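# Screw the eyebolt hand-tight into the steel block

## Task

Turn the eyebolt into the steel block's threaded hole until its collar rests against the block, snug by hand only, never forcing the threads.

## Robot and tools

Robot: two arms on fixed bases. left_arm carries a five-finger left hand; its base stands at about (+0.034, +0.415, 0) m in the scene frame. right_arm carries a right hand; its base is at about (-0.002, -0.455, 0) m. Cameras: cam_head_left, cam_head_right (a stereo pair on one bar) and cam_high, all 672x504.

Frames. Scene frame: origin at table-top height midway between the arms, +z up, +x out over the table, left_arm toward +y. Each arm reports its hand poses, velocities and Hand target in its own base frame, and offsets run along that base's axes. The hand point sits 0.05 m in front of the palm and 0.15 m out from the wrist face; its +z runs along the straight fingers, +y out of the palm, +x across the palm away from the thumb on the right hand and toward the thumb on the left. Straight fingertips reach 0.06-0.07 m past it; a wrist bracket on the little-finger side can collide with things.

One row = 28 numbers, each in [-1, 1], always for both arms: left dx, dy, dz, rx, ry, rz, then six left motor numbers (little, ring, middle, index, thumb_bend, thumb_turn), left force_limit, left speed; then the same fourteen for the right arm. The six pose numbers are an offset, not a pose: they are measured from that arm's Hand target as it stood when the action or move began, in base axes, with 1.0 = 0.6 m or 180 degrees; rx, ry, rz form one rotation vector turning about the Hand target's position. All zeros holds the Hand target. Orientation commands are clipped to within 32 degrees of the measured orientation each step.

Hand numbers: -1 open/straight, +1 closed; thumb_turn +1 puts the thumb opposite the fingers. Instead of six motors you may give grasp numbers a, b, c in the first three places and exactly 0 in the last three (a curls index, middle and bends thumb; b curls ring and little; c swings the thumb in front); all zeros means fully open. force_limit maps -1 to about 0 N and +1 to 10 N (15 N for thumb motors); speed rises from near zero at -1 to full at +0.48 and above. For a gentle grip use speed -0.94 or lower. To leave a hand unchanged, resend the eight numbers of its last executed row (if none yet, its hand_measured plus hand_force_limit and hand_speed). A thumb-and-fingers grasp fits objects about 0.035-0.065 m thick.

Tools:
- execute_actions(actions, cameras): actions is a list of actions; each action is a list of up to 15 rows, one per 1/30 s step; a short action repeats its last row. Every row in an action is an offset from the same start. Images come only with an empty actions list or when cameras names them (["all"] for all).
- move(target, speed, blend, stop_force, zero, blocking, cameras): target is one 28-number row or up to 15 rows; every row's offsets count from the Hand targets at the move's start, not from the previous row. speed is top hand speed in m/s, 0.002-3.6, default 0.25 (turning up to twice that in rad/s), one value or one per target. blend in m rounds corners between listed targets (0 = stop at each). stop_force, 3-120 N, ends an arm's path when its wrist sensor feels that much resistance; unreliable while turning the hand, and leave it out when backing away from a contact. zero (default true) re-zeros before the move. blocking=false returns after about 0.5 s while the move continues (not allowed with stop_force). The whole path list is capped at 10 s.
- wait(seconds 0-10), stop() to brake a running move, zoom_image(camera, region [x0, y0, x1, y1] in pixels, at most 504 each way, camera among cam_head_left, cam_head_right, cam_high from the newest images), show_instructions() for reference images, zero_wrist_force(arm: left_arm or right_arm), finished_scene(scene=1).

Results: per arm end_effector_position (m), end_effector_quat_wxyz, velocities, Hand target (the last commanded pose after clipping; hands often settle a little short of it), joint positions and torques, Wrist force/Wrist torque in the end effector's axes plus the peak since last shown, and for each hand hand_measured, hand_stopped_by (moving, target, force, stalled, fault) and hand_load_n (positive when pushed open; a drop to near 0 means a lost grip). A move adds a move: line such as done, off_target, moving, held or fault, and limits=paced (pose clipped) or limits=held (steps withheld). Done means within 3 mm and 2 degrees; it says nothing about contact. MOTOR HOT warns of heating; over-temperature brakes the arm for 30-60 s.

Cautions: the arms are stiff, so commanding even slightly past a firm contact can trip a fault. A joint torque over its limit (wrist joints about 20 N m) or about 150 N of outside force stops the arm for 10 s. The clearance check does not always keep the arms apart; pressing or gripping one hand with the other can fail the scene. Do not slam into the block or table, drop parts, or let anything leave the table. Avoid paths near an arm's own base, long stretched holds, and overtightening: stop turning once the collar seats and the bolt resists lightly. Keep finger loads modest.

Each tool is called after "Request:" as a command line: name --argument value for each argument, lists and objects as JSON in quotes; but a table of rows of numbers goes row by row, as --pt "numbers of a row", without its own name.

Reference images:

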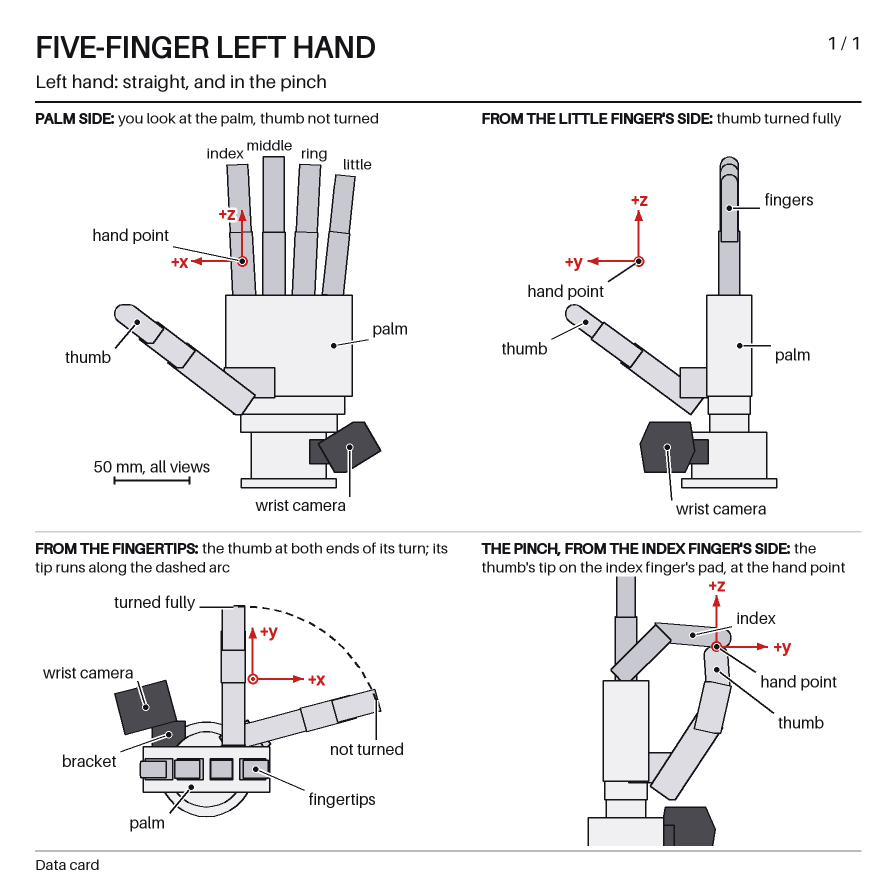

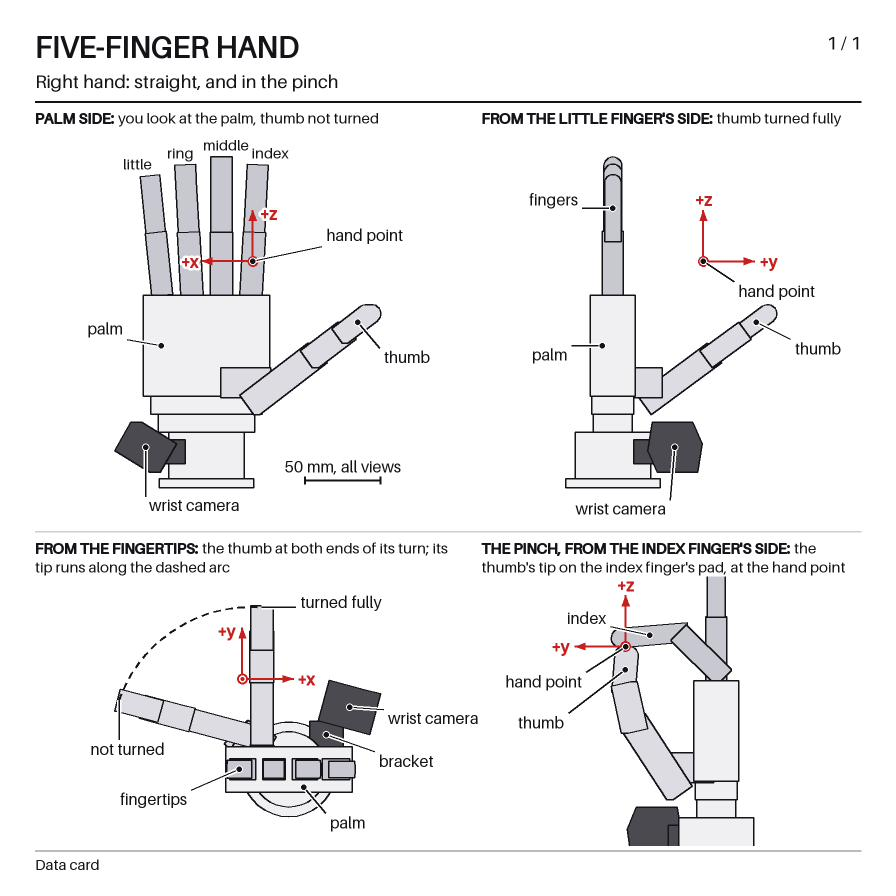

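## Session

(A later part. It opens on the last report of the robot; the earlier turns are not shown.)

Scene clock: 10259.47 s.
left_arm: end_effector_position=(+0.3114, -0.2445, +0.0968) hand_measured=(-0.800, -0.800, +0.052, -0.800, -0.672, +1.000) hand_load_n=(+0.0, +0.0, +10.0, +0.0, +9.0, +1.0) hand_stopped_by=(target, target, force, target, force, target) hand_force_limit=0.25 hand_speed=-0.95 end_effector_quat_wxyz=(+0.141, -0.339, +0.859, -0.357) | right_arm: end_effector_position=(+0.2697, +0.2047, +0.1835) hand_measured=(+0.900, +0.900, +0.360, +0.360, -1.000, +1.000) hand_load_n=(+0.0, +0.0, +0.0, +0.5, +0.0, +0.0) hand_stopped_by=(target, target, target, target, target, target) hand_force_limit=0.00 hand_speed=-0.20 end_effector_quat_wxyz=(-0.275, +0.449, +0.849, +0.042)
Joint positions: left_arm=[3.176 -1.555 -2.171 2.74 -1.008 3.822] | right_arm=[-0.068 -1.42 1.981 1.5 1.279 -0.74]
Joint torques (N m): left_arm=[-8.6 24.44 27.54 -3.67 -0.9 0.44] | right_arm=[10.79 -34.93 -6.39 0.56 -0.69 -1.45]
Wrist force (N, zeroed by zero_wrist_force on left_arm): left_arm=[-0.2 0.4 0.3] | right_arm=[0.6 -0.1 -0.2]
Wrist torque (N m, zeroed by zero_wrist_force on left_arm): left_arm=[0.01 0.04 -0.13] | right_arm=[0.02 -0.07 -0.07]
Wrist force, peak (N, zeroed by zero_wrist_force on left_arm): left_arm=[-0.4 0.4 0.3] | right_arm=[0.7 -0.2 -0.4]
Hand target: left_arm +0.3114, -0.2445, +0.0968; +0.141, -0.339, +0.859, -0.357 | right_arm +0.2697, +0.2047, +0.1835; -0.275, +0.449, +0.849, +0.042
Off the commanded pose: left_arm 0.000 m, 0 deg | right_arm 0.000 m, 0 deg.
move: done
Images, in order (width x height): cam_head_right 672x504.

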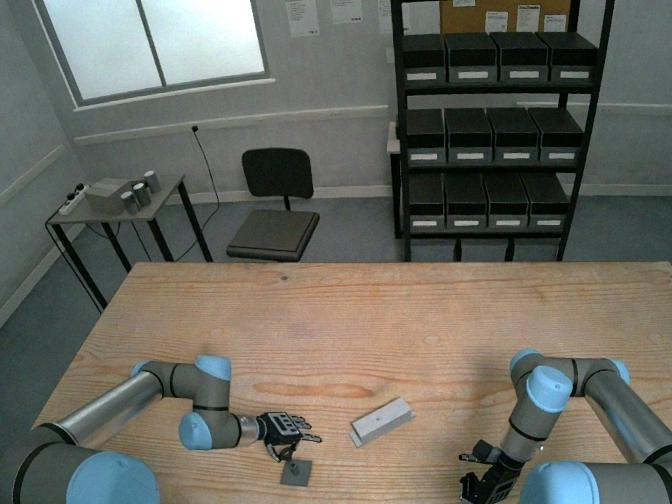

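Request:
move --target '[-0.0158,-0.0148,0,0,0,0,-0.8,-0.8,0.4,-0.8,0.15,1,0.25,-0.95,0,0,0,0,0,0,0.9,0.9,0.36,0.36,-1,1,0,-0.2]' --speed 0.01 --stop_force 8 --cameras '["cam_head_right"]'

Request:
zoom_image --camera "cam_head_right" --region '[274, 437, 314, 477]'

Scene clock: 10274.93 s.
left_arm: end_effector_position=(+0.3019, -0.2534, +0.0968) hand_measured=(-0.800, -0.800, +0.052, -0.800, -0.672, +1.000) hand_load_n=(+0.0, +0.0, +10.0, +0.0, +9.0, +1.0) hand_stopped_by=(target, target, force, target, force, target) hand_force_limit=0.25 hand_speed=-0.95 end_effector_quat_wxyz=(+0.141, -0.339, +0.859, -0.357) | right_arm: end_effector_position=(+0.2697, +0.2047, +0.1835) hand_measured=(+0.900, +0.900, +0.360, +0.360, -1.000, +1.000) hand_load_n=(+0.0, +0.0, +0.0, +0.0, +0.0, +0.5) hand_stopped_by=(target, target, target, target, target, target) hand_force_limit=0.00 hand_speed=-0.20 end_effector_quat_wxyz=(-0.275, +0.449, +0.849, +0.042)
Joint positions: left_arm=[3.139 -1.539 -2.182 2.754 -1.028 3.786] | right_arm=[-0.068 -1.42 1.981 1.5 1.279 -0.74]
Joint torques (N m): left_arm=[8.6 4.87 23.7 -3.71 2.11 1.31] | right_arm=[10.67 -34.69 -6.6 0.55 -0.64 -1.51]
Wrist force (N, zeroed by zero_wrist_force on left_arm): left_arm=[-0.5 0.0 0.1] | right_arm=[0.5 0.0 -0.3]
Wrist torque (N m, zeroed by zero_wrist_force on left_arm): left_arm=[0.02 -0.01 0.02] | right_arm=[0.04 -0.04 -0.07]
Wrist force, peak (N, zeroed by zero_wrist_force on left_arm): left_arm=[-0.7 -0.4 0.0] | right_arm=[0.9 0.0 -0.4]
Hand target: left_arm +0.3020, -0.2534, +0.0968; +0.141, -0.339, +0.859, -0.357 | right_arm +0.2697, +0.2047, +0.1835; -0.275, +0.449, +0.849, +0.042
Off the commanded pose: left_arm 0.000 m, 0 deg | right_arm 0.000 m, 0 deg.
move: done
Images, in order (width x height): cam_head_right 672x504.

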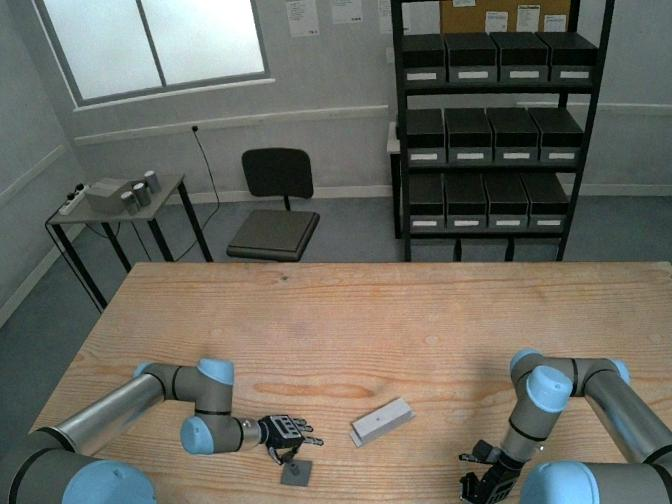

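Scaled by 12.600 from the camera's 672x504 image, which has a finer 960x720 frame.

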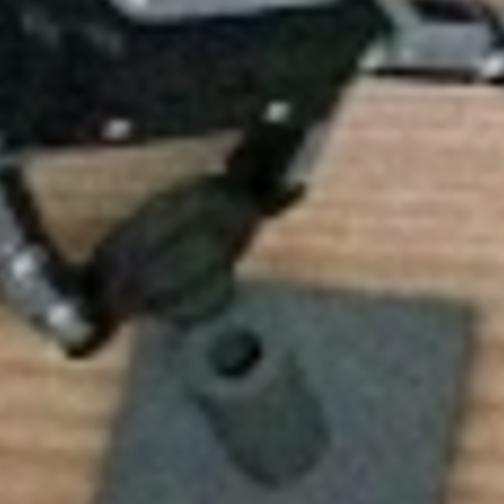

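Request:
move --pt "0.0037 0.0034 0 0 0 0 -0.8 -0.8 0.4 -0.8 0.15 1 0.25 -0.95 0 0 0 0 0 0 0.9 0.9 0.36 0.36 -1 1 0 -0.2" --pt "0.0037 0.0034 0.05 0 0 0 -0.8 -0.8 0.4 -0.8 0.15 1 0.25 -0.95 0 0 0 0 0 0 0.9 0.9 0.36 0.36 -1 1 0 -0.2" --pt "-0.0142 -0.013 0.05 0 0 0 -0.8 -0.8 0.4 -0.8 0.15 1 0.25 -0.95 0 0 0 0 0 0 0.9 0.9 0.36 0.36 -1 1 0 -0.2" --pt "-0.0142 -0.013 0.0187 0 0 0 -0.8 -0.8 0.4 -0.8 0.15 1 0.25 -0.95 0 0 0 0 0 0 0.9 0.9 0.36 0.36 -1 1 0 -0.2" --speed 0.05 --cameras '["cam_head_right"]'

Request:
zoom_image --camera "cam_head_right" --region '[274, 442, 309, 477]'

Request:
move --target '[0,0,-0.0145,0,0,0,-0.8,-0.8,0.4,-0.8,0.15,1,0.25,-0.95,0,0,0,0,0,0,0.9,0.9,0.36,0.36,-1,1,0,-0.2]' --speed 0.005 --stop_force 3

Scene clock: 10295.20 s.
left_arm: end_effector_position=(+0.2934, -0.2612, +0.1080) hand_measured=(-0.800, -0.800, +0.052, -0.800, -0.672, +1.000) hand_load_n=(+0.0, +0.0, +10.0, +0.0, +9.0, +1.5) hand_stopped_by=(target, target, force, target, force, target) hand_force_limit=0.25 hand_speed=-0.95 end_effector_quat_wxyz=(+0.141, -0.339, +0.859, -0.357) | right_arm: end_effector_position=(+0.2697, +0.2047, +0.1835) hand_measured=(+0.900, +0.900, +0.360, +0.360, -1.000, +1.000) hand_load_n=(+0.0, +0.0, +0.0, +0.0, +0.0, +0.0) hand_stopped_by=(target, target, target, target, target, target) hand_force_limit=0.00 hand_speed=-0.20 end_effector_quat_wxyz=(-0.275, +0.449, +0.849, +0.042)
Joint positions: left_arm=[3.105 -1.508 -2.173 2.731 -1.048 3.753] | right_arm=[-0.068 -1.42 1.981 1.5 1.279 -0.74]
Joint torques (N m): left_arm=[0.16 22.15 30.72 -3.75 1.08 -1.29] | right_arm=[10.46 -34.39 -6.04 0.62 -0.64 -1.66]
Wrist force (N, zeroed by zero_wrist_force on left_arm): left_arm=[0.0 0.1 0.1] | right_arm=[0.5 0.0 -0.1]
Wrist torque (N m, zeroed by zero_wrist_force on left_arm): left_arm=[-0.01 0.00 0.00] | right_arm=[0.03 -0.04 -0.08]
Wrist force, peak (N, zeroed by zero_wrist_force on left_arm): left_arm=[-2.9 0.3 0.4] | right_arm=[0.8 -0.1 -0.4]
Hand target: left_arm +0.2934, -0.2612, +0.1080; +0.141, -0.339, +0.859, -0.357 | right_arm +0.2697, +0.2047, +0.1835; -0.275, +0.449, +0.849, +0.042
Off the commanded pose: left_arm 0.000 m, 0 deg | right_arm 0.000 m, 0 deg.
move: done
Images, in order (width x height): cam_head_right 672x504.

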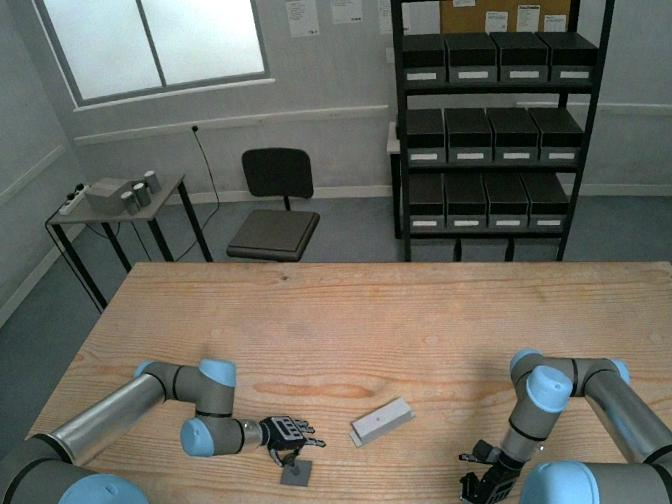

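Scaled by 14.400 from the camera's 672x504 image, which has a finer 960x720 frame.

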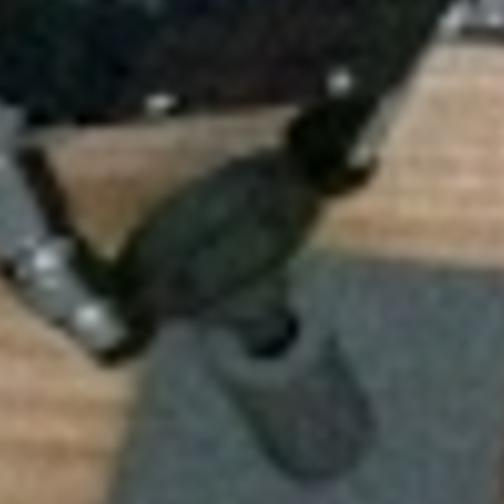

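Scene clock: 10297.23 s.
left_arm: end_effector_position=(+0.2934, -0.2612, +0.1031) hand_measured=(-0.800, -0.800, +0.052, -0.800, -0.672, +1.000) hand_load_n=(+0.0, +0.0, +8.5, +0.0, +9.5, +1.5) hand_stopped_by=(target, target, force, target, force, target) hand_force_limit=0.25 hand_speed=-0.95 end_effector_quat_wxyz=(+0.141, -0.339, +0.859, -0.357) | right_arm: end_effector_position=(+0.2697, +0.2047, +0.1835) hand_measured=(+0.900, +0.900, +0.360, +0.360, -1.000, +1.000) hand_load_n=(+0.0, +0.0, +0.0, +0.0, -0.5, +0.0) hand_stopped_by=(target, target, target, target, target, target) hand_force_limit=0.00 hand_speed=-0.20 end_effector_quat_wxyz=(-0.275, +0.449, +0.849, +0.042)
Joint positions: left_arm=[3.105 -1.515 -2.181 2.746 -1.048 3.753] | right_arm=[-0.068 -1.42 1.981 1.5 1.279 -0.74]
Joint torques (N m): left_arm=[-8.47 19.71 27.57 -3.61 -1.08 -1.07] | right_arm=[10.8 -35.53 -6.26 0.52 -0.58 -1.52]
Wrist force (N, zeroed by zero_wrist_force on left_arm): left_arm=[0.5 -4.5 -3.5] | right_arm=[0.5 -0.1 -0.3]
Wrist torque (N m, zeroed by zero_wrist_force on left_arm): left_arm=[-0.21 -0.03 0.07] | right_arm=[0.03 -0.05 -0.07]
Wrist force, peak (N, zeroed by zero_wrist_force on left_arm): left_arm=[0.6 -6.4 -5.4] | right_arm=[0.7 -0.2 -0.3]
Hand target: left_arm +0.2934, -0.2612, +0.1031; +0.141, -0.339, +0.859, -0.357 (not the last commanded pose) | right_arm +0.2697, +0.2047, +0.1835; -0.275, +0.449, +0.849, +0.042
Off the commanded pose: left_arm 0.004 m, 0 deg | right_arm 0.000 m, 0 deg.
move: contact (left_arm)

Request:
move --pt "0 0 0.05 0 0 0 -0.8 -0.8 0.4 -0.8 0.15 1 0.25 -0.95 0 0 0 0 0 0 0.9 0.9 0.36 0.36 -1 1 0 -0.2" --pt "-0.029 -0.0271 0.05 0 0 0 -0.8 -0.8 0.4 -0.8 0.15 1 0.25 -0.95 0 0 0 0 0 0 0.9 0.9 0.36 0.36 -1 1 0 -0.2" --speed 0.06

Request:
move --target '[0,0,-0.0602,0,0,0,-0.8,-0.8,0.4,-0.8,0.15,1,0.25,-0.95,0,0,0,0,0,0,0.9,0.9,0.36,0.36,-1,1,0,-0.2]' --speed 0.02 --stop_force 3 --cameras '["cam_head_right"]'

Request:
zoom_image --camera "cam_head_right" --region '[274, 442, 314, 482]'

Scene clock: 10325.27 s.
left_arm: end_effector_position=(+0.2760, -0.2774, +0.1331) hand_measured=(-0.800, -0.800, +0.052, -0.800, -0.672, +1.000) hand_load_n=(+0.0, +0.0, +10.0, +0.0, +9.0, +1.5) hand_stopped_by=(target, target, force, target, force, target) hand_force_limit=0.25 hand_speed=-0.95 end_effector_quat_wxyz=(+0.141, -0.339, +0.859, -0.357) | right_arm: end_effector_position=(+0.2697, +0.2047, +0.1835) hand_measured=(+0.900, +0.900, +0.360, +0.360, -1.000, +1.000) hand_load_n=(+0.0, +0.0, +0.0, +0.0, +0.0, +0.0) hand_stopped_by=(target, target, target, target, target, target) hand_force_limit=0.00 hand_speed=-0.20 end_effector_quat_wxyz=(-0.275, +0.449, +0.849, +0.042)
Joint positions: left_arm=[3.027 -1.451 -2.143 2.678 -1.094 3.682] | right_arm=[-0.068 -1.42 1.981 1.5 1.279 -0.74]
Joint torques (N m): left_arm=[-1.72 3.66 31.08 -3.51 1.68 0.4] | right_arm=[10.95 -34.55 -6.07 0.51 -0.73 -1.58]
Wrist force (N, zeroed by zero_wrist_force on left_arm): left_arm=[-0.3 0.4 0.5] | right_arm=[0.7 -0.2 -0.3]
Wrist torque (N m, zeroed by zero_wrist_force on left_arm): left_arm=[-0.03 0.03 -0.01] | right_arm=[0.01 -0.07 -0.07]
Wrist force, peak (N, zeroed by zero_wrist_force on left_arm): left_arm=[0.7 -4.9 -3.5] | right_arm=[0.8 -0.2 -0.2]
Hand target: left_arm +0.2760, -0.2774, +0.1331; +0.141, -0.339, +0.859, -0.357 | right_arm +0.2697, +0.2047, +0.1835; -0.275, +0.449, +0.849, +0.042
Off the commanded pose: left_arm 0.000 m, 0 deg | right_arm 0.000 m, 0 deg.
move: done

Scene clock: 10328.13 s.
left_arm: end_effector_position=(+0.2760, -0.2774, +0.0970) hand_measured=(-0.800, -0.800, +0.052, -0.800, -0.672, +1.000) hand_load_n=(+0.0, +0.0, +10.0, +0.0, +9.0, +1.0) hand_stopped_by=(target, target, force, target, force, target) hand_force_limit=0.25 hand_speed=-0.95 end_effector_quat_wxyz=(+0.141, -0.339, +0.859, -0.357) | right_arm: end_effector_position=(+0.2697, +0.2047, +0.1835) hand_measured=(+0.900, +0.900, +0.360, +0.360, -1.000, +1.000) hand_load_n=(+0.0, +0.0, +0.0, +0.0, -0.5, +0.0) hand_stopped_by=(target, target, target, target, target, target) hand_force_limit=0.00 hand_speed=-0.20 end_effector_quat_wxyz=(-0.275, +0.449, +0.849, +0.042)
Joint positions: left_arm=[3.027 -1.502 -2.204 2.789 -1.094 3.682] | right_arm=[-0.068 -1.42 1.981 1.5 1.279 -0.74]
Joint torques (N m): left_arm=[-8.57 20.57 30.3 -3.61 -1.09 -1.23] | right_arm=[10.41 -34.54 -5.85 0.67 -0.71 -1.52]
Wrist force (N, zeroed by zero_wrist_force on left_arm): left_arm=[-0.2 0.2 0.4] | right_arm=[0.4 -0.2 -0.4]
Wrist torque (N m, zeroed by zero_wrist_force on left_arm): left_arm=[-0.01 0.04 -0.01] | right_arm=[0.01 -0.02 -0.08]
Wrist force, peak (N, zeroed by zero_wrist_force on left_arm): left_arm=[-0.3 0.6 0.6] | right_arm=[0.7 -0.2 -0.4]
Hand target: left_arm +0.2760, -0.2774, +0.0970; +0.141, -0.339, +0.859, -0.357 | right_arm +0.2697, +0.2047, +0.1835; -0.275, +0.449, +0.849, +0.042
Off the commanded pose: left_arm 0.000 m, 0 deg | right_arm 0.000 m, 0 deg.
move: done
Images, in order (width x height): cam_head_right 672x504.

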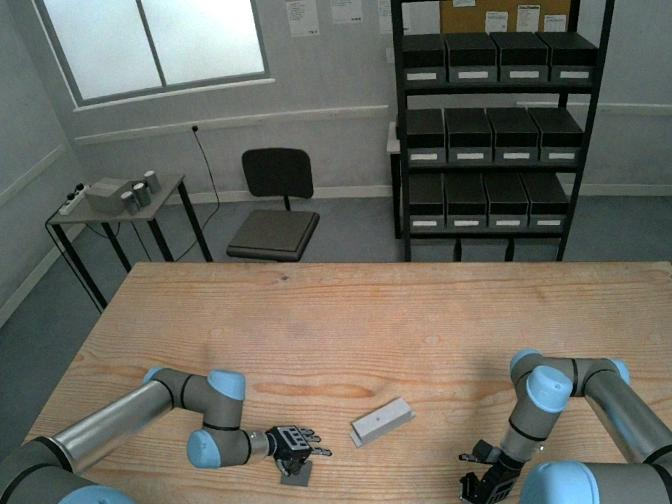

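Scaled by 12.600 from the camera's 672x504 image, which has a finer 960x720 frame.

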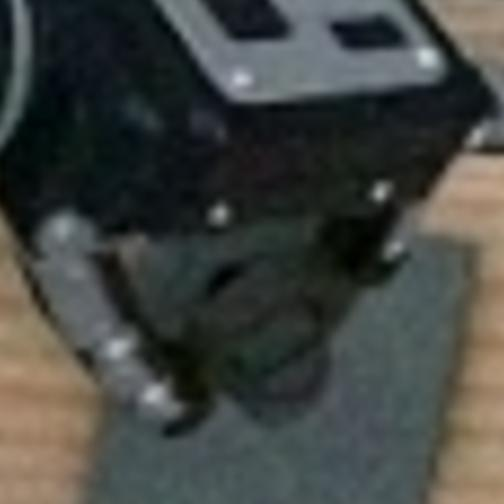

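Request:
move --target '[0.01475,0.01375,0,0,0,0,-0.8,-0.8,0.4,-0.8,0.15,1,0.25,-0.95,0,0,0,0,0,0,0.9,0.9,0.36,0.36,-1,1,0,-0.2]' --speed 0.01 --stop_force 8

Request:
move --target '[-0.005,-0.0047,0,0,0,0,-0.8,-0.8,0.4,-0.8,0.15,1,0.25,-0.95,0,0,0,0,0,0,0.9,0.9,0.36,0.36,-1,1,0,-0.2]' --speed 0.02

Request:
move --pt "0 0 0.06 0 0 0 -0.8 -0.8 0.4 -0.8 0.15 1 0.25 -0.95 0 0 0 0 0 0 0.9 0.9 0.36 0.36 -1 1 0 -0.2" --pt "0.0192 0.0179 0.06 0 0 0 -0.8 -0.8 0.4 -0.8 0.15 1 0.25 -0.95 0 0 0 0 0 0 0.9 0.9 0.36 0.36 -1 1 0 -0.2" --speed 0.05 --cameras '["cam_head_right"]'

Request:
zoom_image --camera "cam_head_right" --region '[274, 442, 309, 477]'

Scene clock: 10342.53 s.
left_arm: end_effector_position=(+0.2849, -0.2692, +0.0970) hand_measured=(-0.800, -0.800, +0.052, -0.800, -0.672, +1.000) hand_load_n=(+0.0, +0.0, +10.0, +0.0, +9.0, +1.5) hand_stopped_by=(target, target, force, target, force, target) hand_force_limit=0.25 hand_speed=-0.95 end_effector_quat_wxyz=(+0.141, -0.339, +0.859, -0.357) | right_arm: end_effector_position=(+0.2697, +0.2047, +0.1835) hand_measured=(+0.900, +0.900, +0.360, +0.360, -1.000, +1.000) hand_load_n=(+0.0, +0.0, +0.0, +0.5, +0.0, +0.0) hand_stopped_by=(target, target, target, target, target, target) hand_force_limit=0.00 hand_speed=-0.20 end_effector_quat_wxyz=(-0.275, +0.449, +0.849, +0.042)
Joint positions: left_arm=[3.067 -1.513 -2.198 2.777 -1.07 3.718] | right_arm=[-0.068 -1.42 1.981 1.5 1.279 -0.74]
Joint torques (N m): left_arm=[-7.32 20.44 15.94 1.58 -1.24 -1.07] | right_arm=[10.52 -34.31 -5.69 0.51 -0.64 -1.49]
Wrist force (N, zeroed by zero_wrist_force on left_arm): left_arm=[0.3 0.1 0.3] | right_arm=[0.5 0.0 -0.3]
Wrist torque (N m, zeroed by zero_wrist_force on left_arm): left_arm=[0.00 0.02 -0.16] | right_arm=[0.04 -0.05 -0.08]
Wrist force, peak (N, zeroed by zero_wrist_force on left_arm): left_arm=[0.0 0.7 0.2] | right_arm=[0.8 0.1 -0.2]
Hand target: left_arm +0.2849, -0.2692, +0.0970; +0.141, -0.339, +0.859, -0.357 | right_arm +0.2697, +0.2047, +0.1835; -0.275, +0.449, +0.849, +0.042
Off the commanded pose: left_arm 0.000 m, 0 deg | right_arm 0.000 m, 0 deg.
move: done

Scene clock: 10343.23 s.
left_arm: end_effector_position=(+0.2818, -0.2721, +0.0970) hand_measured=(-0.800, -0.800, +0.052, -0.800, -0.672, +1.000) hand_load_n=(+0.0, +0.0, +10.0, -0.5, +9.0, +1.5) hand_stopped_by=(target, target, force, target, force, target) hand_force_limit=0.25 hand_speed=-0.95 end_effector_quat_wxyz=(+0.141, -0.339, +0.859, -0.357) | right_arm: end_effector_position=(+0.2697, +0.2047, +0.1835) hand_measured=(+0.900, +0.900, +0.360, +0.360, -1.000, +1.000) hand_load_n=(+0.0, +0.0, +0.0, +0.5, +0.0, +0.5) hand_stopped_by=(target, target, target, target, target, target) hand_force_limit=0.00 hand_speed=-0.20 end_effector_quat_wxyz=(-0.275, +0.449, +0.849, +0.042)
Joint positions: left_arm=[3.053 -1.509 -2.2 2.781 -1.078 3.706] | right_arm=[-0.068 -1.42 1.981 1.5 1.279 -0.74]
Joint torques (N m): left_arm=[8.49 16 8.45 0.84 0.47 -0.06] | right_arm=[10.71 -34.78 -5.77 0.52 -0.75 -1.68]
Wrist force (N, zeroed by zero_wrist_force on left_arm): left_arm=[-0.2 0.3 0.2] | right_arm=[0.7 -0.2 -0.4]
Wrist torque (N m, zeroed by zero_wrist_force on left_arm): left_arm=[0.02 0.03 -0.01] | right_arm=[0.01 -0.07 -0.08]
Wrist force, peak (N, zeroed by zero_wrist_force on left_arm): left_arm=[0.3 0.8 0.1] | right_arm=[0.7 -0.2 -0.4]
Hand target: left_arm +0.2819, -0.2720, +0.0970; +0.141, -0.339, +0.859, -0.357 | right_arm +0.2697, +0.2047, +0.1835; -0.275, +0.449, +0.849, +0.042
Off the commanded pose: left_arm 0.000 m, 0 deg | right_arm 0.000 m, 0 deg.
move: done

Scene clock: 10344.80 s.
left_arm: end_effector_position=(+0.2934, -0.2613, +0.1331) hand_measured=(-0.800, -0.800, +0.052, -0.800, -0.672, +1.000) hand_load_n=(+0.0, +0.0, +9.5, +0.0, +9.0, +1.0) hand_stopped_by=(target, target, force, target, force, target) hand_force_limit=0.25 hand_speed=-0.95 end_effector_quat_wxyz=(+0.141, -0.339, +0.859, -0.357) | right_arm: end_effector_position=(+0.2697, +0.2047, +0.1835) hand_measured=(+0.900, +0.900, +0.360, +0.360, -1.000, +1.000) hand_load_n=(+0.0, +0.5, +0.0, +0.0, +0.0, +0.5) hand_stopped_by=(target, target, target, target, target, target) hand_force_limit=0.00 hand_speed=-0.20 end_effector_quat_wxyz=(-0.275, +0.449, +0.849, +0.042)
Joint positions: left_arm=[3.104 -1.474 -2.131 2.655 -1.048 3.753] | right_arm=[-0.068 -1.42 1.981 1.5 1.279 -0.74]
Joint torques (N m): left_arm=[-8.42 21.33 9.76 1.75 -1.07 -1.11] | right_arm=[10.15 -34.56 -6.7 0.46 -0.68 -1.48]
Wrist force (N, zeroed by zero_wrist_force on left_arm): left_arm=[-0.4 0.2 0.4] | right_arm=[0.5 -0.2 -0.3]
Wrist torque (N m, zeroed by zero_wrist_force on left_arm): left_arm=[-0.03 0.06 -0.16] | right_arm=[0.02 -0.03 -0.08]
Wrist force, peak (N, zeroed by zero_wrist_force on left_arm): left_arm=[1.9 0.7 0.4] | right_arm=[0.8 0.1 -0.3]
Hand target: left_arm +0.2934, -0.2613, +0.1330; +0.141, -0.339, +0.859, -0.357 | right_arm +0.2697, +0.2047, +0.1835; -0.275, +0.449, +0.849, +0.042
Off the commanded pose: left_arm 0.000 m, 0 deg | right_arm 0.000 m, 0 deg.
move: done
Images, in order (width x height): cam_head_right 672x504.

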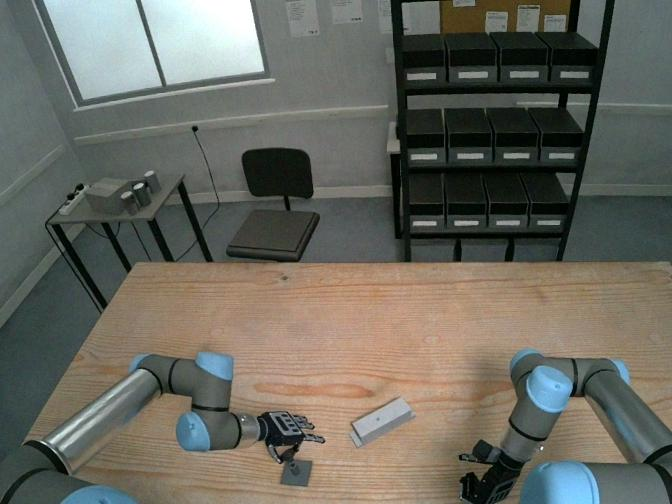

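Scaled by 14.400 from the camera's 672x504 image, which has a finer 960x720 frame.

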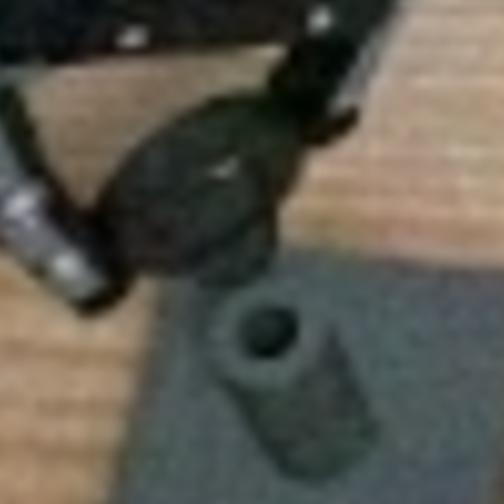

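Request:
move --target '[0,0,-0.0417,0,0,0,-0.8,-0.8,0.4,-0.8,0.15,1,0.25,-0.95,0,0,0,0,0,0,0.9,0.9,0.36,0.36,-1,1,0,-0.2]' --speed 0.03 --stop_force 3 --cameras '["cam_head_right"]'

Request:
zoom_image --camera "cam_head_right" --region '[274, 442, 309, 477]'

Request:
move --target '[0,0,-0.012,0,0,0,-0.8,-0.8,0.4,-0.8,0.15,1,0.25,-0.95,0,0,0,0,0,0,0.9,0.9,0.36,0.36,-1,1,0,-0.2]' --speed 0.005 --stop_force 3

Scene clock: 10358.63 s.
left_arm: end_effector_position=(+0.2934, -0.2613, +0.1080) hand_measured=(-0.800, -0.800, +0.052, -0.800, -0.672, +1.000) hand_load_n=(+0.0, +0.0, +10.0, +0.0, +9.0, +1.5) hand_stopped_by=(target, target, force, target, force, target) hand_force_limit=0.25 hand_speed=-0.95 end_effector_quat_wxyz=(+0.141, -0.339, +0.859, -0.357) | right_arm: end_effector_position=(+0.2697, +0.2047, +0.1835) hand_measured=(+0.900, +0.900, +0.360, +0.360, -1.000, +1.000) hand_load_n=(+0.0, +0.5, +0.0, +0.0, -0.5, +0.5) hand_stopped_by=(target, target, target, target, target, target) hand_force_limit=0.00 hand_speed=-0.20 end_effector_quat_wxyz=(-0.275, +0.449, +0.849, +0.042)
Joint positions: left_arm=[3.104 -1.508 -2.173 2.731 -1.048 3.753] | right_arm=[-0.068 -1.42 1.981 1.5 1.279 -0.74]
Joint torques (N m): left_arm=[-4.08 20.89 29.51 -3.53 -0.3 -1.25] | right_arm=[10.8 -34.66 -5.87 0.48 -0.68 -1.6]
Wrist force (N, zeroed by zero_wrist_force on left_arm): left_arm=[-0.2 0.0 0.3] | right_arm=[0.6 -0.1 -0.4]
Wrist torque (N m, zeroed by zero_wrist_force on left_arm): left_arm=[-0.04 0.04 -0.14] | right_arm=[0.03 -0.05 -0.08]
Wrist force, peak (N, zeroed by zero_wrist_force on left_arm): left_arm=[-0.2 0.5 0.8] | right_arm=[0.8 -0.1 -0.3]
Hand target: left_arm +0.2934, -0.2613, +0.1080; +0.141, -0.339, +0.859, -0.357 | right_arm +0.2697, +0.2047, +0.1835; -0.275, +0.449, +0.849, +0.042
Off the commanded pose: left_arm 0.000 m, 0 deg | right_arm 0.000 m, 0 deg.
move: done
Images, in order (width x height): cam_head_right 672x504.

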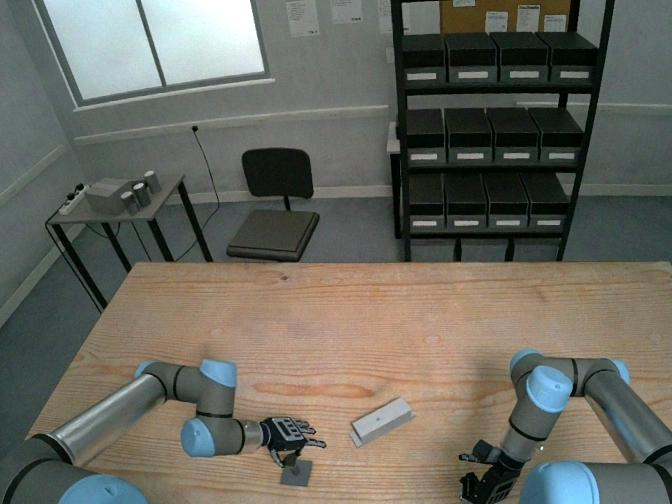

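Scaled by 14.400 from the camera's 672x504 image, which has a finer 960x720 frame.

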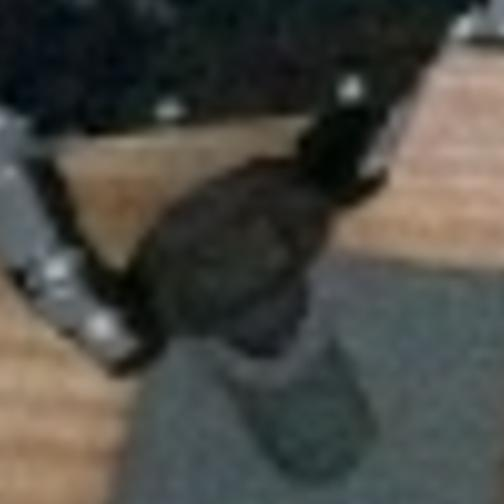

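Scene clock: 10360.63 s.
left_arm: end_effector_position=(+0.2934, -0.2613, +0.1033) hand_measured=(-0.800, -0.800, +0.052, -0.800, -0.672, +1.000) hand_load_n=(+0.0, +0.0, +8.5, +0.0, +9.5, +1.0) hand_stopped_by=(target, target, force, target, force, target) hand_force_limit=0.25 hand_speed=-0.95 end_effector_quat_wxyz=(+0.141, -0.339, +0.859, -0.357) | right_arm: end_effector_position=(+0.2697, +0.2047, +0.1835) hand_measured=(+0.900, +0.900, +0.360, +0.360, -1.000, +1.000) hand_load_n=(+0.0, +0.0, +0.0, +0.0, +0.0, +0.0) hand_stopped_by=(target, target, target, target, target, target) hand_force_limit=0.00 hand_speed=-0.20 end_effector_quat_wxyz=(-0.275, +0.449, +0.849, +0.042)
Joint positions: left_arm=[3.104 -1.515 -2.181 2.745 -1.048 3.753] | right_arm=[-0.068 -1.42 1.981 1.5 1.279 -0.74]
Joint torques (N m): left_arm=[-7.21 21.32 26.5 -3.72 -1.03 -1.08] | right_arm=[10.31 -34.44 -6.07 0.36 -0.72 -1.53]
Wrist force (N, zeroed by zero_wrist_force on left_arm): left_arm=[-0.5 -5.2 -4.1] | right_arm=[0.4 -0.1 -0.2]
Wrist torque (N m, zeroed by zero_wrist_force on left_arm): left_arm=[-0.25 -0.05 -0.04] | right_arm=[0.02 -0.03 -0.08]
Wrist force, peak (N, zeroed by zero_wrist_force on left_arm): left_arm=[-0.5 -6.5 -5.9] | right_arm=[0.7 0.0 -0.4]
Hand target: left_arm +0.2934, -0.2613, +0.1033; +0.141, -0.339, +0.859, -0.357 (not the last commanded pose) | right_arm +0.2697, +0.2047, +0.1835; -0.275, +0.449, +0.849, +0.042
Off the commanded pose: left_arm 0.003 m, 0 deg | right_arm 0.000 m, 0 deg.
move: contact (left_arm)

Request:
move --pt "0 0 0.0083 0 0 0 -0.8 -0.8 0.4 -0.8 0.15 1 0.25 -0.95 0 0 0 0 0 0 0.9 0.9 0.36 0.36 -1 1 0 -0.2" --pt "0.00383 0.00183 0.0083 0 0 0 -0.8 -0.8 0.4 -0.8 0.15 1 0.25 -0.95 0 0 0 0 0 0 0.9 0.9 0.36 0.36 -1 1 0 -0.2" --speed 0.03 --cameras '["cam_head_right"]'

Request:
zoom_image --camera "cam_head_right" --region '[280, 452, 305, 477]'

Request:
move --target '[0,0,-0.0125,0,0,0,-0.8,-0.8,0.4,-0.8,0.15,1,0.25,-0.95,0,0,0,0,0,0,0.9,0.9,0.36,0.36,-1,1,0,-0.2]' --speed 0.004 --stop_force 3

Scene clock: 10401.60 s.
left_arm: end_effector_position=(+0.2959, -0.2602, +0.1084) hand_measured=(-0.800, -0.800, +0.052, -0.800, -0.672, +1.000) hand_load_n=(+0.0, +0.0, +10.0, +0.0, +9.0, +1.0) hand_stopped_by=(target, target, force, target, force, target) hand_force_limit=0.25 hand_speed=-0.95 end_effector_quat_wxyz=(+0.141, -0.339, +0.859, -0.357) | right_arm: end_effector_position=(+0.2697, +0.2047, +0.1835) hand_measured=(+0.900, +0.900, +0.360, +0.360, -1.000, +1.000) hand_load_n=(+0.0, +0.0, +0.0, +0.0, +0.0, +0.0) hand_stopped_by=(target, target, target, target, target, target) hand_force_limit=0.00 hand_speed=-0.20 end_effector_quat_wxyz=(-0.275, +0.449, +0.849, +0.042)
Joint positions: left_arm=[3.109 -1.512 -2.169 2.728 -1.045 3.758] | right_arm=[-0.068 -1.42 1.981 1.5 1.279 -0.74]
Joint torques (N m): left_arm=[-8.1 21.86 8.15 -2.3 -0.89 -0.92] | right_arm=[10.52 -34.27 -5.48 0.51 -0.7 -1.41]
Wrist force (N, zeroed by zero_wrist_force on left_arm): left_arm=[-0.3 0.3 0.3] | right_arm=[0.7 -0.1 -0.2]
Wrist torque (N m, zeroed by zero_wrist_force on left_arm): left_arm=[0.00 0.05 -0.16] | right_arm=[0.02 -0.08 -0.07]
Wrist force, peak (N, zeroed by zero_wrist_force on left_arm): left_arm=[-0.7 -5.5 -4.2] | right_arm=[0.8 -0.2 -0.4]
Hand target: left_arm +0.2957, -0.2602, +0.1083; +0.141, -0.339, +0.859, -0.357 | right_arm +0.2697, +0.2047, +0.1835; -0.275, +0.449, +0.849, +0.042
Off the commanded pose: left_arm 0.000 m, 0 deg | right_arm 0.000 m, 0 deg.
move: done
Images, in order (width x height): cam_head_right 672x504.

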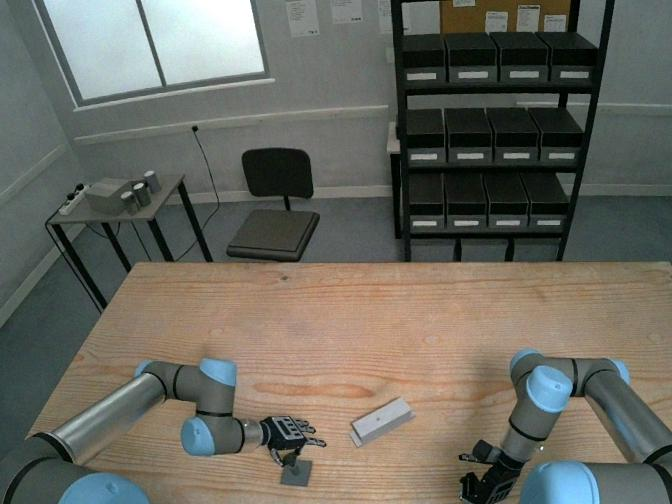

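Scaled by 20.160 from the camera's 672x504 image, which has a finer 960x720 frame.

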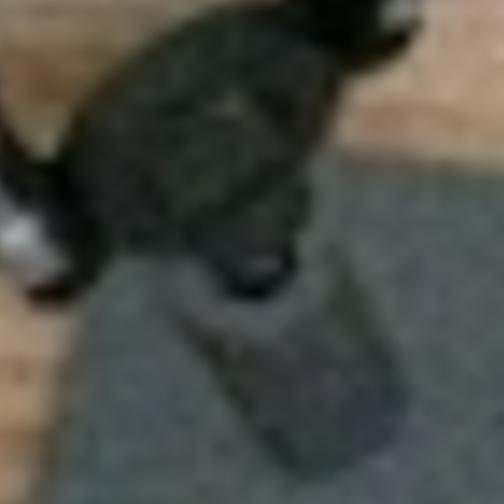

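Scene clock: 10404.40 s.
left_arm: end_effector_position=(+0.2957, -0.2602, +0.1015) hand_measured=(-0.800, -0.800, +0.052, -0.800, -0.672, +1.000) hand_load_n=(+0.0, +0.0, +8.5, +0.0, +9.5, +0.5) hand_stopped_by=(target, target, force, target, force, target) hand_force_limit=0.25 hand_speed=-0.95 end_effector_quat_wxyz=(+0.141, -0.339, +0.859, -0.357) | right_arm: end_effector_position=(+0.2697, +0.2047, +0.1835) hand_measured=(+0.900, +0.900, +0.360, +0.360, -1.000, +1.000) hand_load_n=(+0.0, +0.0, +0.0, +0.0, +0.0, +0.5) hand_stopped_by=(target, target, target, target, target, target) hand_force_limit=0.00 hand_speed=-0.20 end_effector_quat_wxyz=(-0.275, +0.449, +0.849, +0.042)
Joint positions: left_arm=[3.109 -1.522 -2.18 2.749 -1.046 3.757] | right_arm=[-0.068 -1.42 1.981 1.5 1.279 -0.74]
Joint torques (N m): left_arm=[-8.45 22.53 30.91 -3.18 -0.6 -1.4] | right_arm=[9.67 -33.93 -5.37 0.58 -0.52 -1.44]
Wrist force (N, zeroed by zero_wrist_force on left_arm): left_arm=[-0.7 0.3 -3.1] | right_arm=[0.6 0.0 -0.2]
Wrist torque (N m, zeroed by zero_wrist_force on left_arm): left_arm=[-0.14 0.01 -0.16] | right_arm=[0.04 -0.06 -0.07]
Wrist force, peak (N, zeroed by zero_wrist_force on left_arm): left_arm=[-0.5 -0.1 -4.2] | right_arm=[0.7 0.1 -0.4]
Hand target: left_arm +0.2957, -0.2602, +0.1015; +0.141, -0.339, +0.859, -0.357 (not the last commanded pose) | right_arm +0.2697, +0.2047, +0.1835; -0.275, +0.449, +0.849, +0.042
Off the commanded pose: left_arm 0.001 m, 0 deg | right_arm 0.000 m, 0 deg.
move: contact (left_arm)

Request:
move --target '[-0.0006,0.0008,0,0,0,0,-0.8,-0.8,0.4,-0.8,0.15,1,0.25,-0.95,0,0,0,0,0,0,0.9,0.9,0.36,0.36,-1,1,0,-0.2]' --speed 0.005

Request:
move --target '[0,0,-0.025,0,0,0,-0.8,-0.8,0.4,-0.8,0.15,1,0.25,-0.95,0,0,0,0,0,0,0.9,0.9,0.36,0.36,-1,1,0,-0.2]' --speed 0.005 --stop_force 3

Scene clock: 10413.27 s.
left_arm: end_effector_position=(+0.2953, -0.2597, +0.1015) hand_measured=(-0.800, -0.800, +0.052, -0.800, -0.672, +1.000) hand_load_n=(+0.0, +0.0, +10.0, +0.0, +9.0, +1.0) hand_stopped_by=(target, target, force, target, force, target) hand_force_limit=0.25 hand_speed=-0.95 end_effector_quat_wxyz=(+0.141, -0.339, +0.859, -0.357) | right_arm: end_effector_position=(+0.2697, +0.2047, +0.1835) hand_measured=(+0.900, +0.900, +0.360, +0.360, -1.000, +1.000) hand_load_n=(+0.0, +0.0, +0.0, +0.0, +0.0, +0.5) hand_stopped_by=(target, target, target, target, target, target) hand_force_limit=0.00 hand_speed=-0.20 end_effector_quat_wxyz=(-0.275, +0.449, +0.849, +0.042)
Joint positions: left_arm=[3.111 -1.521 -2.181 2.749 -1.044 3.759] | right_arm=[-0.068 -1.42 1.981 1.5 1.279 -0.74]
Joint torques (N m): left_arm=[7.99 19.74 7.7 -3.63 2.09 1.89] | right_arm=[9.72 -34.18 -5.9 0.46 -0.52 -1.54]
Wrist force (N, zeroed by zero_wrist_force on left_arm): left_arm=[-0.3 0.3 0.2] | right_arm=[0.6 0.1 -0.2]
Wrist torque (N m, zeroed by zero_wrist_force on left_arm): left_arm=[0.01 0.02 -0.15] | right_arm=[0.05 -0.05 -0.07]
Wrist force, peak (N, zeroed by zero_wrist_force on left_arm): left_arm=[-0.6 0.3 -3.2] | right_arm=[0.8 -0.2 -0.3]
Hand target: left_arm +0.2953, -0.2597, +0.1015; +0.141, -0.339, +0.859, -0.357 | right_arm +0.2697, +0.2047, +0.1835; -0.275, +0.449, +0.849, +0.042
Off the commanded pose: left_arm 0.000 m, 0 deg | right_arm 0.000 m, 0 deg.
move: done

Scene clock: 10416.97 s.
left_arm: end_effector_position=(+0.2953, -0.2597, +0.0883) hand_measured=(-0.800, -0.800, +0.052, -0.800, -0.672, +1.000) hand_load_n=(+0.0, +0.0, +8.0, +0.0, +10.0, -1.0) hand_stopped_by=(target, target, force, target, force, target) hand_force_limit=0.25 hand_speed=-0.95 end_effector_quat_wxyz=(+0.141, -0.339, +0.859, -0.357) | right_arm: end_effector_position=(+0.2697, +0.2047, +0.1835) hand_measured=(+0.900, +0.900, +0.360, +0.360, -1.000, +1.000) hand_load_n=(+0.0, +0.0, +0.0, +0.0, +0.0, +0.0) hand_stopped_by=(target, target, target, target, target, target) hand_force_limit=0.00 hand_speed=-0.20 end_effector_quat_wxyz=(-0.275, +0.449, +0.849, +0.042)
Joint positions: left_arm=[3.111 -1.542 -2.202 2.79 -1.044 3.759] | right_arm=[-0.068 -1.42 1.981 1.5 1.279 -0.74]
Joint torques (N m): left_arm=[-6.94 21.89 26.49 -4.02 -0.44 -0.74] | right_arm=[9.71 -34.95 -6.27 0.48 -0.76 -1.62]
Wrist force (N, zeroed by zero_wrist_force on left_arm): left_arm=[-3.1 -3.4 -3.9] | right_arm=[0.4 -0.2 -0.3]
Wrist torque (N m, zeroed by zero_wrist_force on left_arm): left_arm=[-0.26 -0.03 -0.04] | right_arm=[0.01 -0.02 -0.09]
Wrist force, peak (N, zeroed by zero_wrist_force on left_arm): left_arm=[-2.4 -4.0 -6.0] | right_arm=[0.7 -0.2 -0.3]
Hand target: left_arm +0.2953, -0.2597, +0.0883; +0.141, -0.339, +0.859, -0.357 (not the last commanded pose) | right_arm +0.2697, +0.2047, +0.1835; -0.275, +0.449, +0.849, +0.042
Off the commanded pose: left_arm 0.002 m, 0 deg | right_arm 0.000 m, 0 deg.
move: contact (left_arm)

Request:
move --target '[0,0,0,0,0,0,-0.8,-0.8,0.4,-0.8,-1,1,0.25,-0.93,0,0,0,0,0,0,0.9,0.9,0.36,0.36,-1,1,0,-0.2]'

Request:
move --target '[0,0,0,0,0,0,-0.8,-0.8,-0.15,-0.8,-1,1,0.25,-0.7,0,0,0,0,0,0,0.9,0.9,0.36,0.36,-1,1,0,-0.2]'

Request:
move --target '[-0.003,-0.0025,0.00283,0,0,0,-0.8,-0.8,-0.15,-0.8,-1,1,0.25,-0.7,0,0,0,0,0,0,0.9,0.9,0.36,0.36,-1,1,0,-0.2]' --speed 0.02 --cameras '["cam_head_right"]'

Request:
zoom_image --camera "cam_head_right" --region '[274, 442, 309, 477]'

Scene clock: 10479.73 s.
left_arm: end_effector_position=(+0.2953, -0.2597, +0.0883) hand_measured=(-0.800, -0.800, +0.052, -0.800, -1.000, +1.000) hand_load_n=(+0.0, +0.0, +0.5, +0.0, +0.0, +0.0) hand_stopped_by=(target, target, force, target, target, target) hand_force_limit=0.25 hand_speed=-0.93 end_effector_quat_wxyz=(+0.141, -0.339, +0.859, -0.357) | right_arm: end_effector_position=(+0.2697, +0.2047, +0.1835) hand_measured=(+0.900, +0.900, +0.360, +0.360, -1.000, +1.000) hand_load_n=(+0.0, +0.0, +0.0, +0.0, +0.0, +0.5) hand_stopped_by=(target, target, target, target, target, target) hand_force_limit=0.00 hand_speed=-0.20 end_effector_quat_wxyz=(-0.275, +0.449, +0.849, +0.042)
Joint positions: left_arm=[3.111 -1.542 -2.202 2.79 -1.044 3.759] | right_arm=[-0.068 -1.42 1.981 1.5 1.279 -0.74]
Joint torques (N m): left_arm=[-6.77 20.57 20.81 -2.32 1.11 -0.14] | right_arm=[9.96 -34.43 -6.13 0.4 -0.7 -1.53]
Wrist force (N, zeroed by zero_wrist_force on left_arm): left_arm=[0.0 -0.7 0.1] | right_arm=[0.4 -0.2 -0.5]
Wrist torque (N m, zeroed by zero_wrist_force on left_arm): left_arm=[-0.04 0.00 -0.13] | right_arm=[0.02 -0.02 -0.09]
Wrist force, peak (N, zeroed by zero_wrist_force on left_arm): left_arm=[-3.0 -3.5 -4.3] | right_arm=[0.7 -0.2 -0.5]
Hand target: left_arm +0.2953, -0.2597, +0.0883; +0.141, -0.339, +0.859, -0.357 | right_arm +0.2697, +0.2047, +0.1835; -0.275, +0.449, +0.849, +0.042
Off the commanded pose: left_arm 0.000 m, 0 deg | right_arm 0.000 m, 0 deg.
move: done

Scene clock: 10480.27 s.
left_arm: end_effector_position=(+0.2953, -0.2597, +0.0883) hand_measured=(-0.800, -0.800, -0.150, -0.800, -1.000, +1.000) hand_load_n=(+0.0, -0.5, +0.0, +0.0, +0.0, +0.0) hand_stopped_by=(target, target, target, target, target, target) hand_force_limit=0.25 hand_speed=-0.70 end_effector_quat_wxyz=(+0.141, -0.339, +0.859, -0.357) | right_arm: end_effector_position=(+0.2697, +0.2047, +0.1835) hand_measured=(+0.900, +0.900, +0.360, +0.360, -1.000, +1.000) hand_load_n=(+0.0, +0.0, +0.0, +0.0, +0.0, +0.0) hand_stopped_by=(target, target, target, target, target, target) hand_force_limit=0.00 hand_speed=-0.20 end_effector_quat_wxyz=(-0.275, +0.449, +0.849, +0.042)
Joint positions: left_arm=[3.111 -1.542 -2.202 2.79 -1.044 3.759] | right_arm=[-0.068 -1.42 1.981 1.5 1.279 -0.74]
Joint torques (N m): left_arm=[-7.25 20.34 20.07 -2.16 1.17 -0.23] | right_arm=[10.28 -34.51 -6.25 0.35 -0.47 -1.51]
Wrist force (N, zeroed by zero_wrist_force on left_arm): left_arm=[0.1 -0.4 -0.4] | right_arm=[0.6 0.0 -0.3]
Wrist torque (N m, zeroed by zero_wrist_force on left_arm): left_arm=[-0.01 -0.04 -0.12] | right_arm=[0.05 -0.06 -0.06]
Wrist force, peak (N, zeroed by zero_wrist_force on left_arm): left_arm=[-0.1 -0.6 -0.4] | right_arm=[0.6 -0.1 -0.5]
Hand target: left_arm +0.2953, -0.2597, +0.0883; +0.141, -0.339, +0.859, -0.357 | right_arm +0.2697, +0.2047, +0.1835; -0.275, +0.449, +0.849, +0.042
Off the commanded pose: left_arm 0.000 m, 0 deg | right_arm 0.000 m, 0 deg.
move: done

Scene clock: 10480.97 s.
left_arm: end_effector_position=(+0.2935, -0.2612, +0.0901) hand_measured=(-0.800, -0.800, -0.150, -0.800, -1.000, +1.000) hand_load_n=(+0.0, +0.0, +0.0, +0.0, +0.0, +0.0) hand_stopped_by=(target, target, target, target, target, target) hand_force_limit=0.25 hand_speed=-0.70 end_effector_quat_wxyz=(+0.141, -0.339, +0.859, -0.357) | right_arm: end_effector_position=(+0.2697, +0.2047, +0.1835) hand_measured=(+0.900, +0.900, +0.360, +0.360, -1.000, +1.000) hand_load_n=(+0.0, +0.0, +0.0, +0.0, +0.0, +0.0) hand_stopped_by=(target, target, target, target, target, target) hand_force_limit=0.00 hand_speed=-0.20 end_effector_quat_wxyz=(-0.275, +0.449, +0.849, +0.042)
Joint positions: left_arm=[3.104 -1.536 -2.201 2.787 -1.048 3.753] | right_arm=[-0.068 -1.42 1.981 1.5 1.279 -0.74]
Joint torques (N m): left_arm=[2.67 12.44 29.49 -2.95 -0.36 0.03] | right_arm=[10.7 -33.71 -5.56 0.54 -0.66 -1.68]
Wrist force (N, zeroed by zero_wrist_force on left_arm): left_arm=[-0.2 -0.4 -0.3] | right_arm=[0.5 0.0 -0.2]
Wrist torque (N m, zeroed by zero_wrist_force on left_arm): left_arm=[-0.01 0.02 -0.14] | right_arm=[0.04 -0.05 -0.07]
Wrist force, peak (N, zeroed by zero_wrist_force on left_arm): left_arm=[0.1 -0.5 -0.4] | right_arm=[0.8 0.0 -0.3]
Hand target: left_arm +0.2935, -0.2612, +0.0900; +0.141, -0.339, +0.859, -0.357 | right_arm +0.2697, +0.2047, +0.1835; -0.275, +0.449, +0.849, +0.042
Off the commanded pose: left_arm 0.000 m, 0 deg | right_arm 0.000 m, 0 deg.
move: done
Images, in order (width x height): cam_head_right 672x504.

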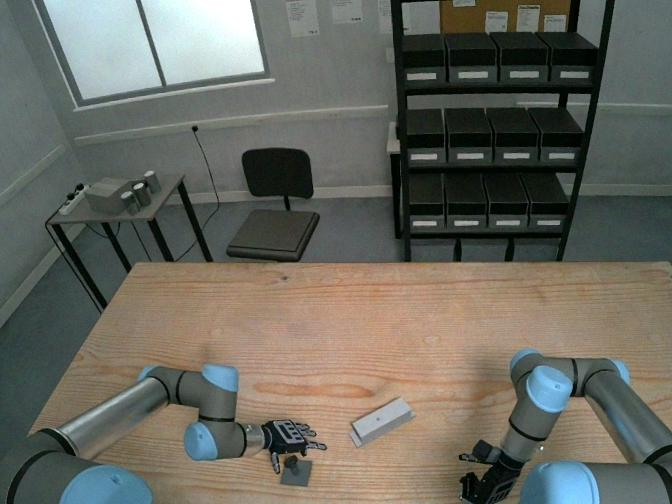

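Scaled by 14.400 from the camera's 672x504 image, which has a finer 960x720 frame.

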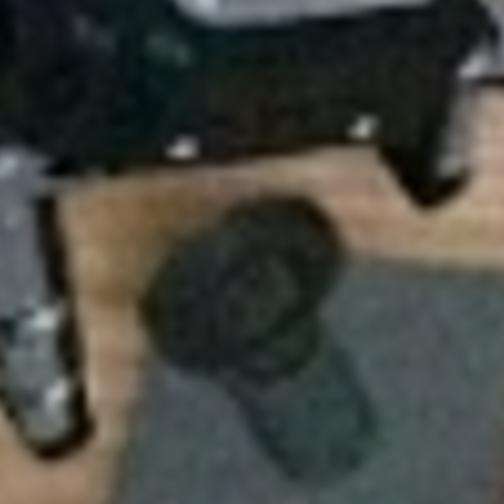

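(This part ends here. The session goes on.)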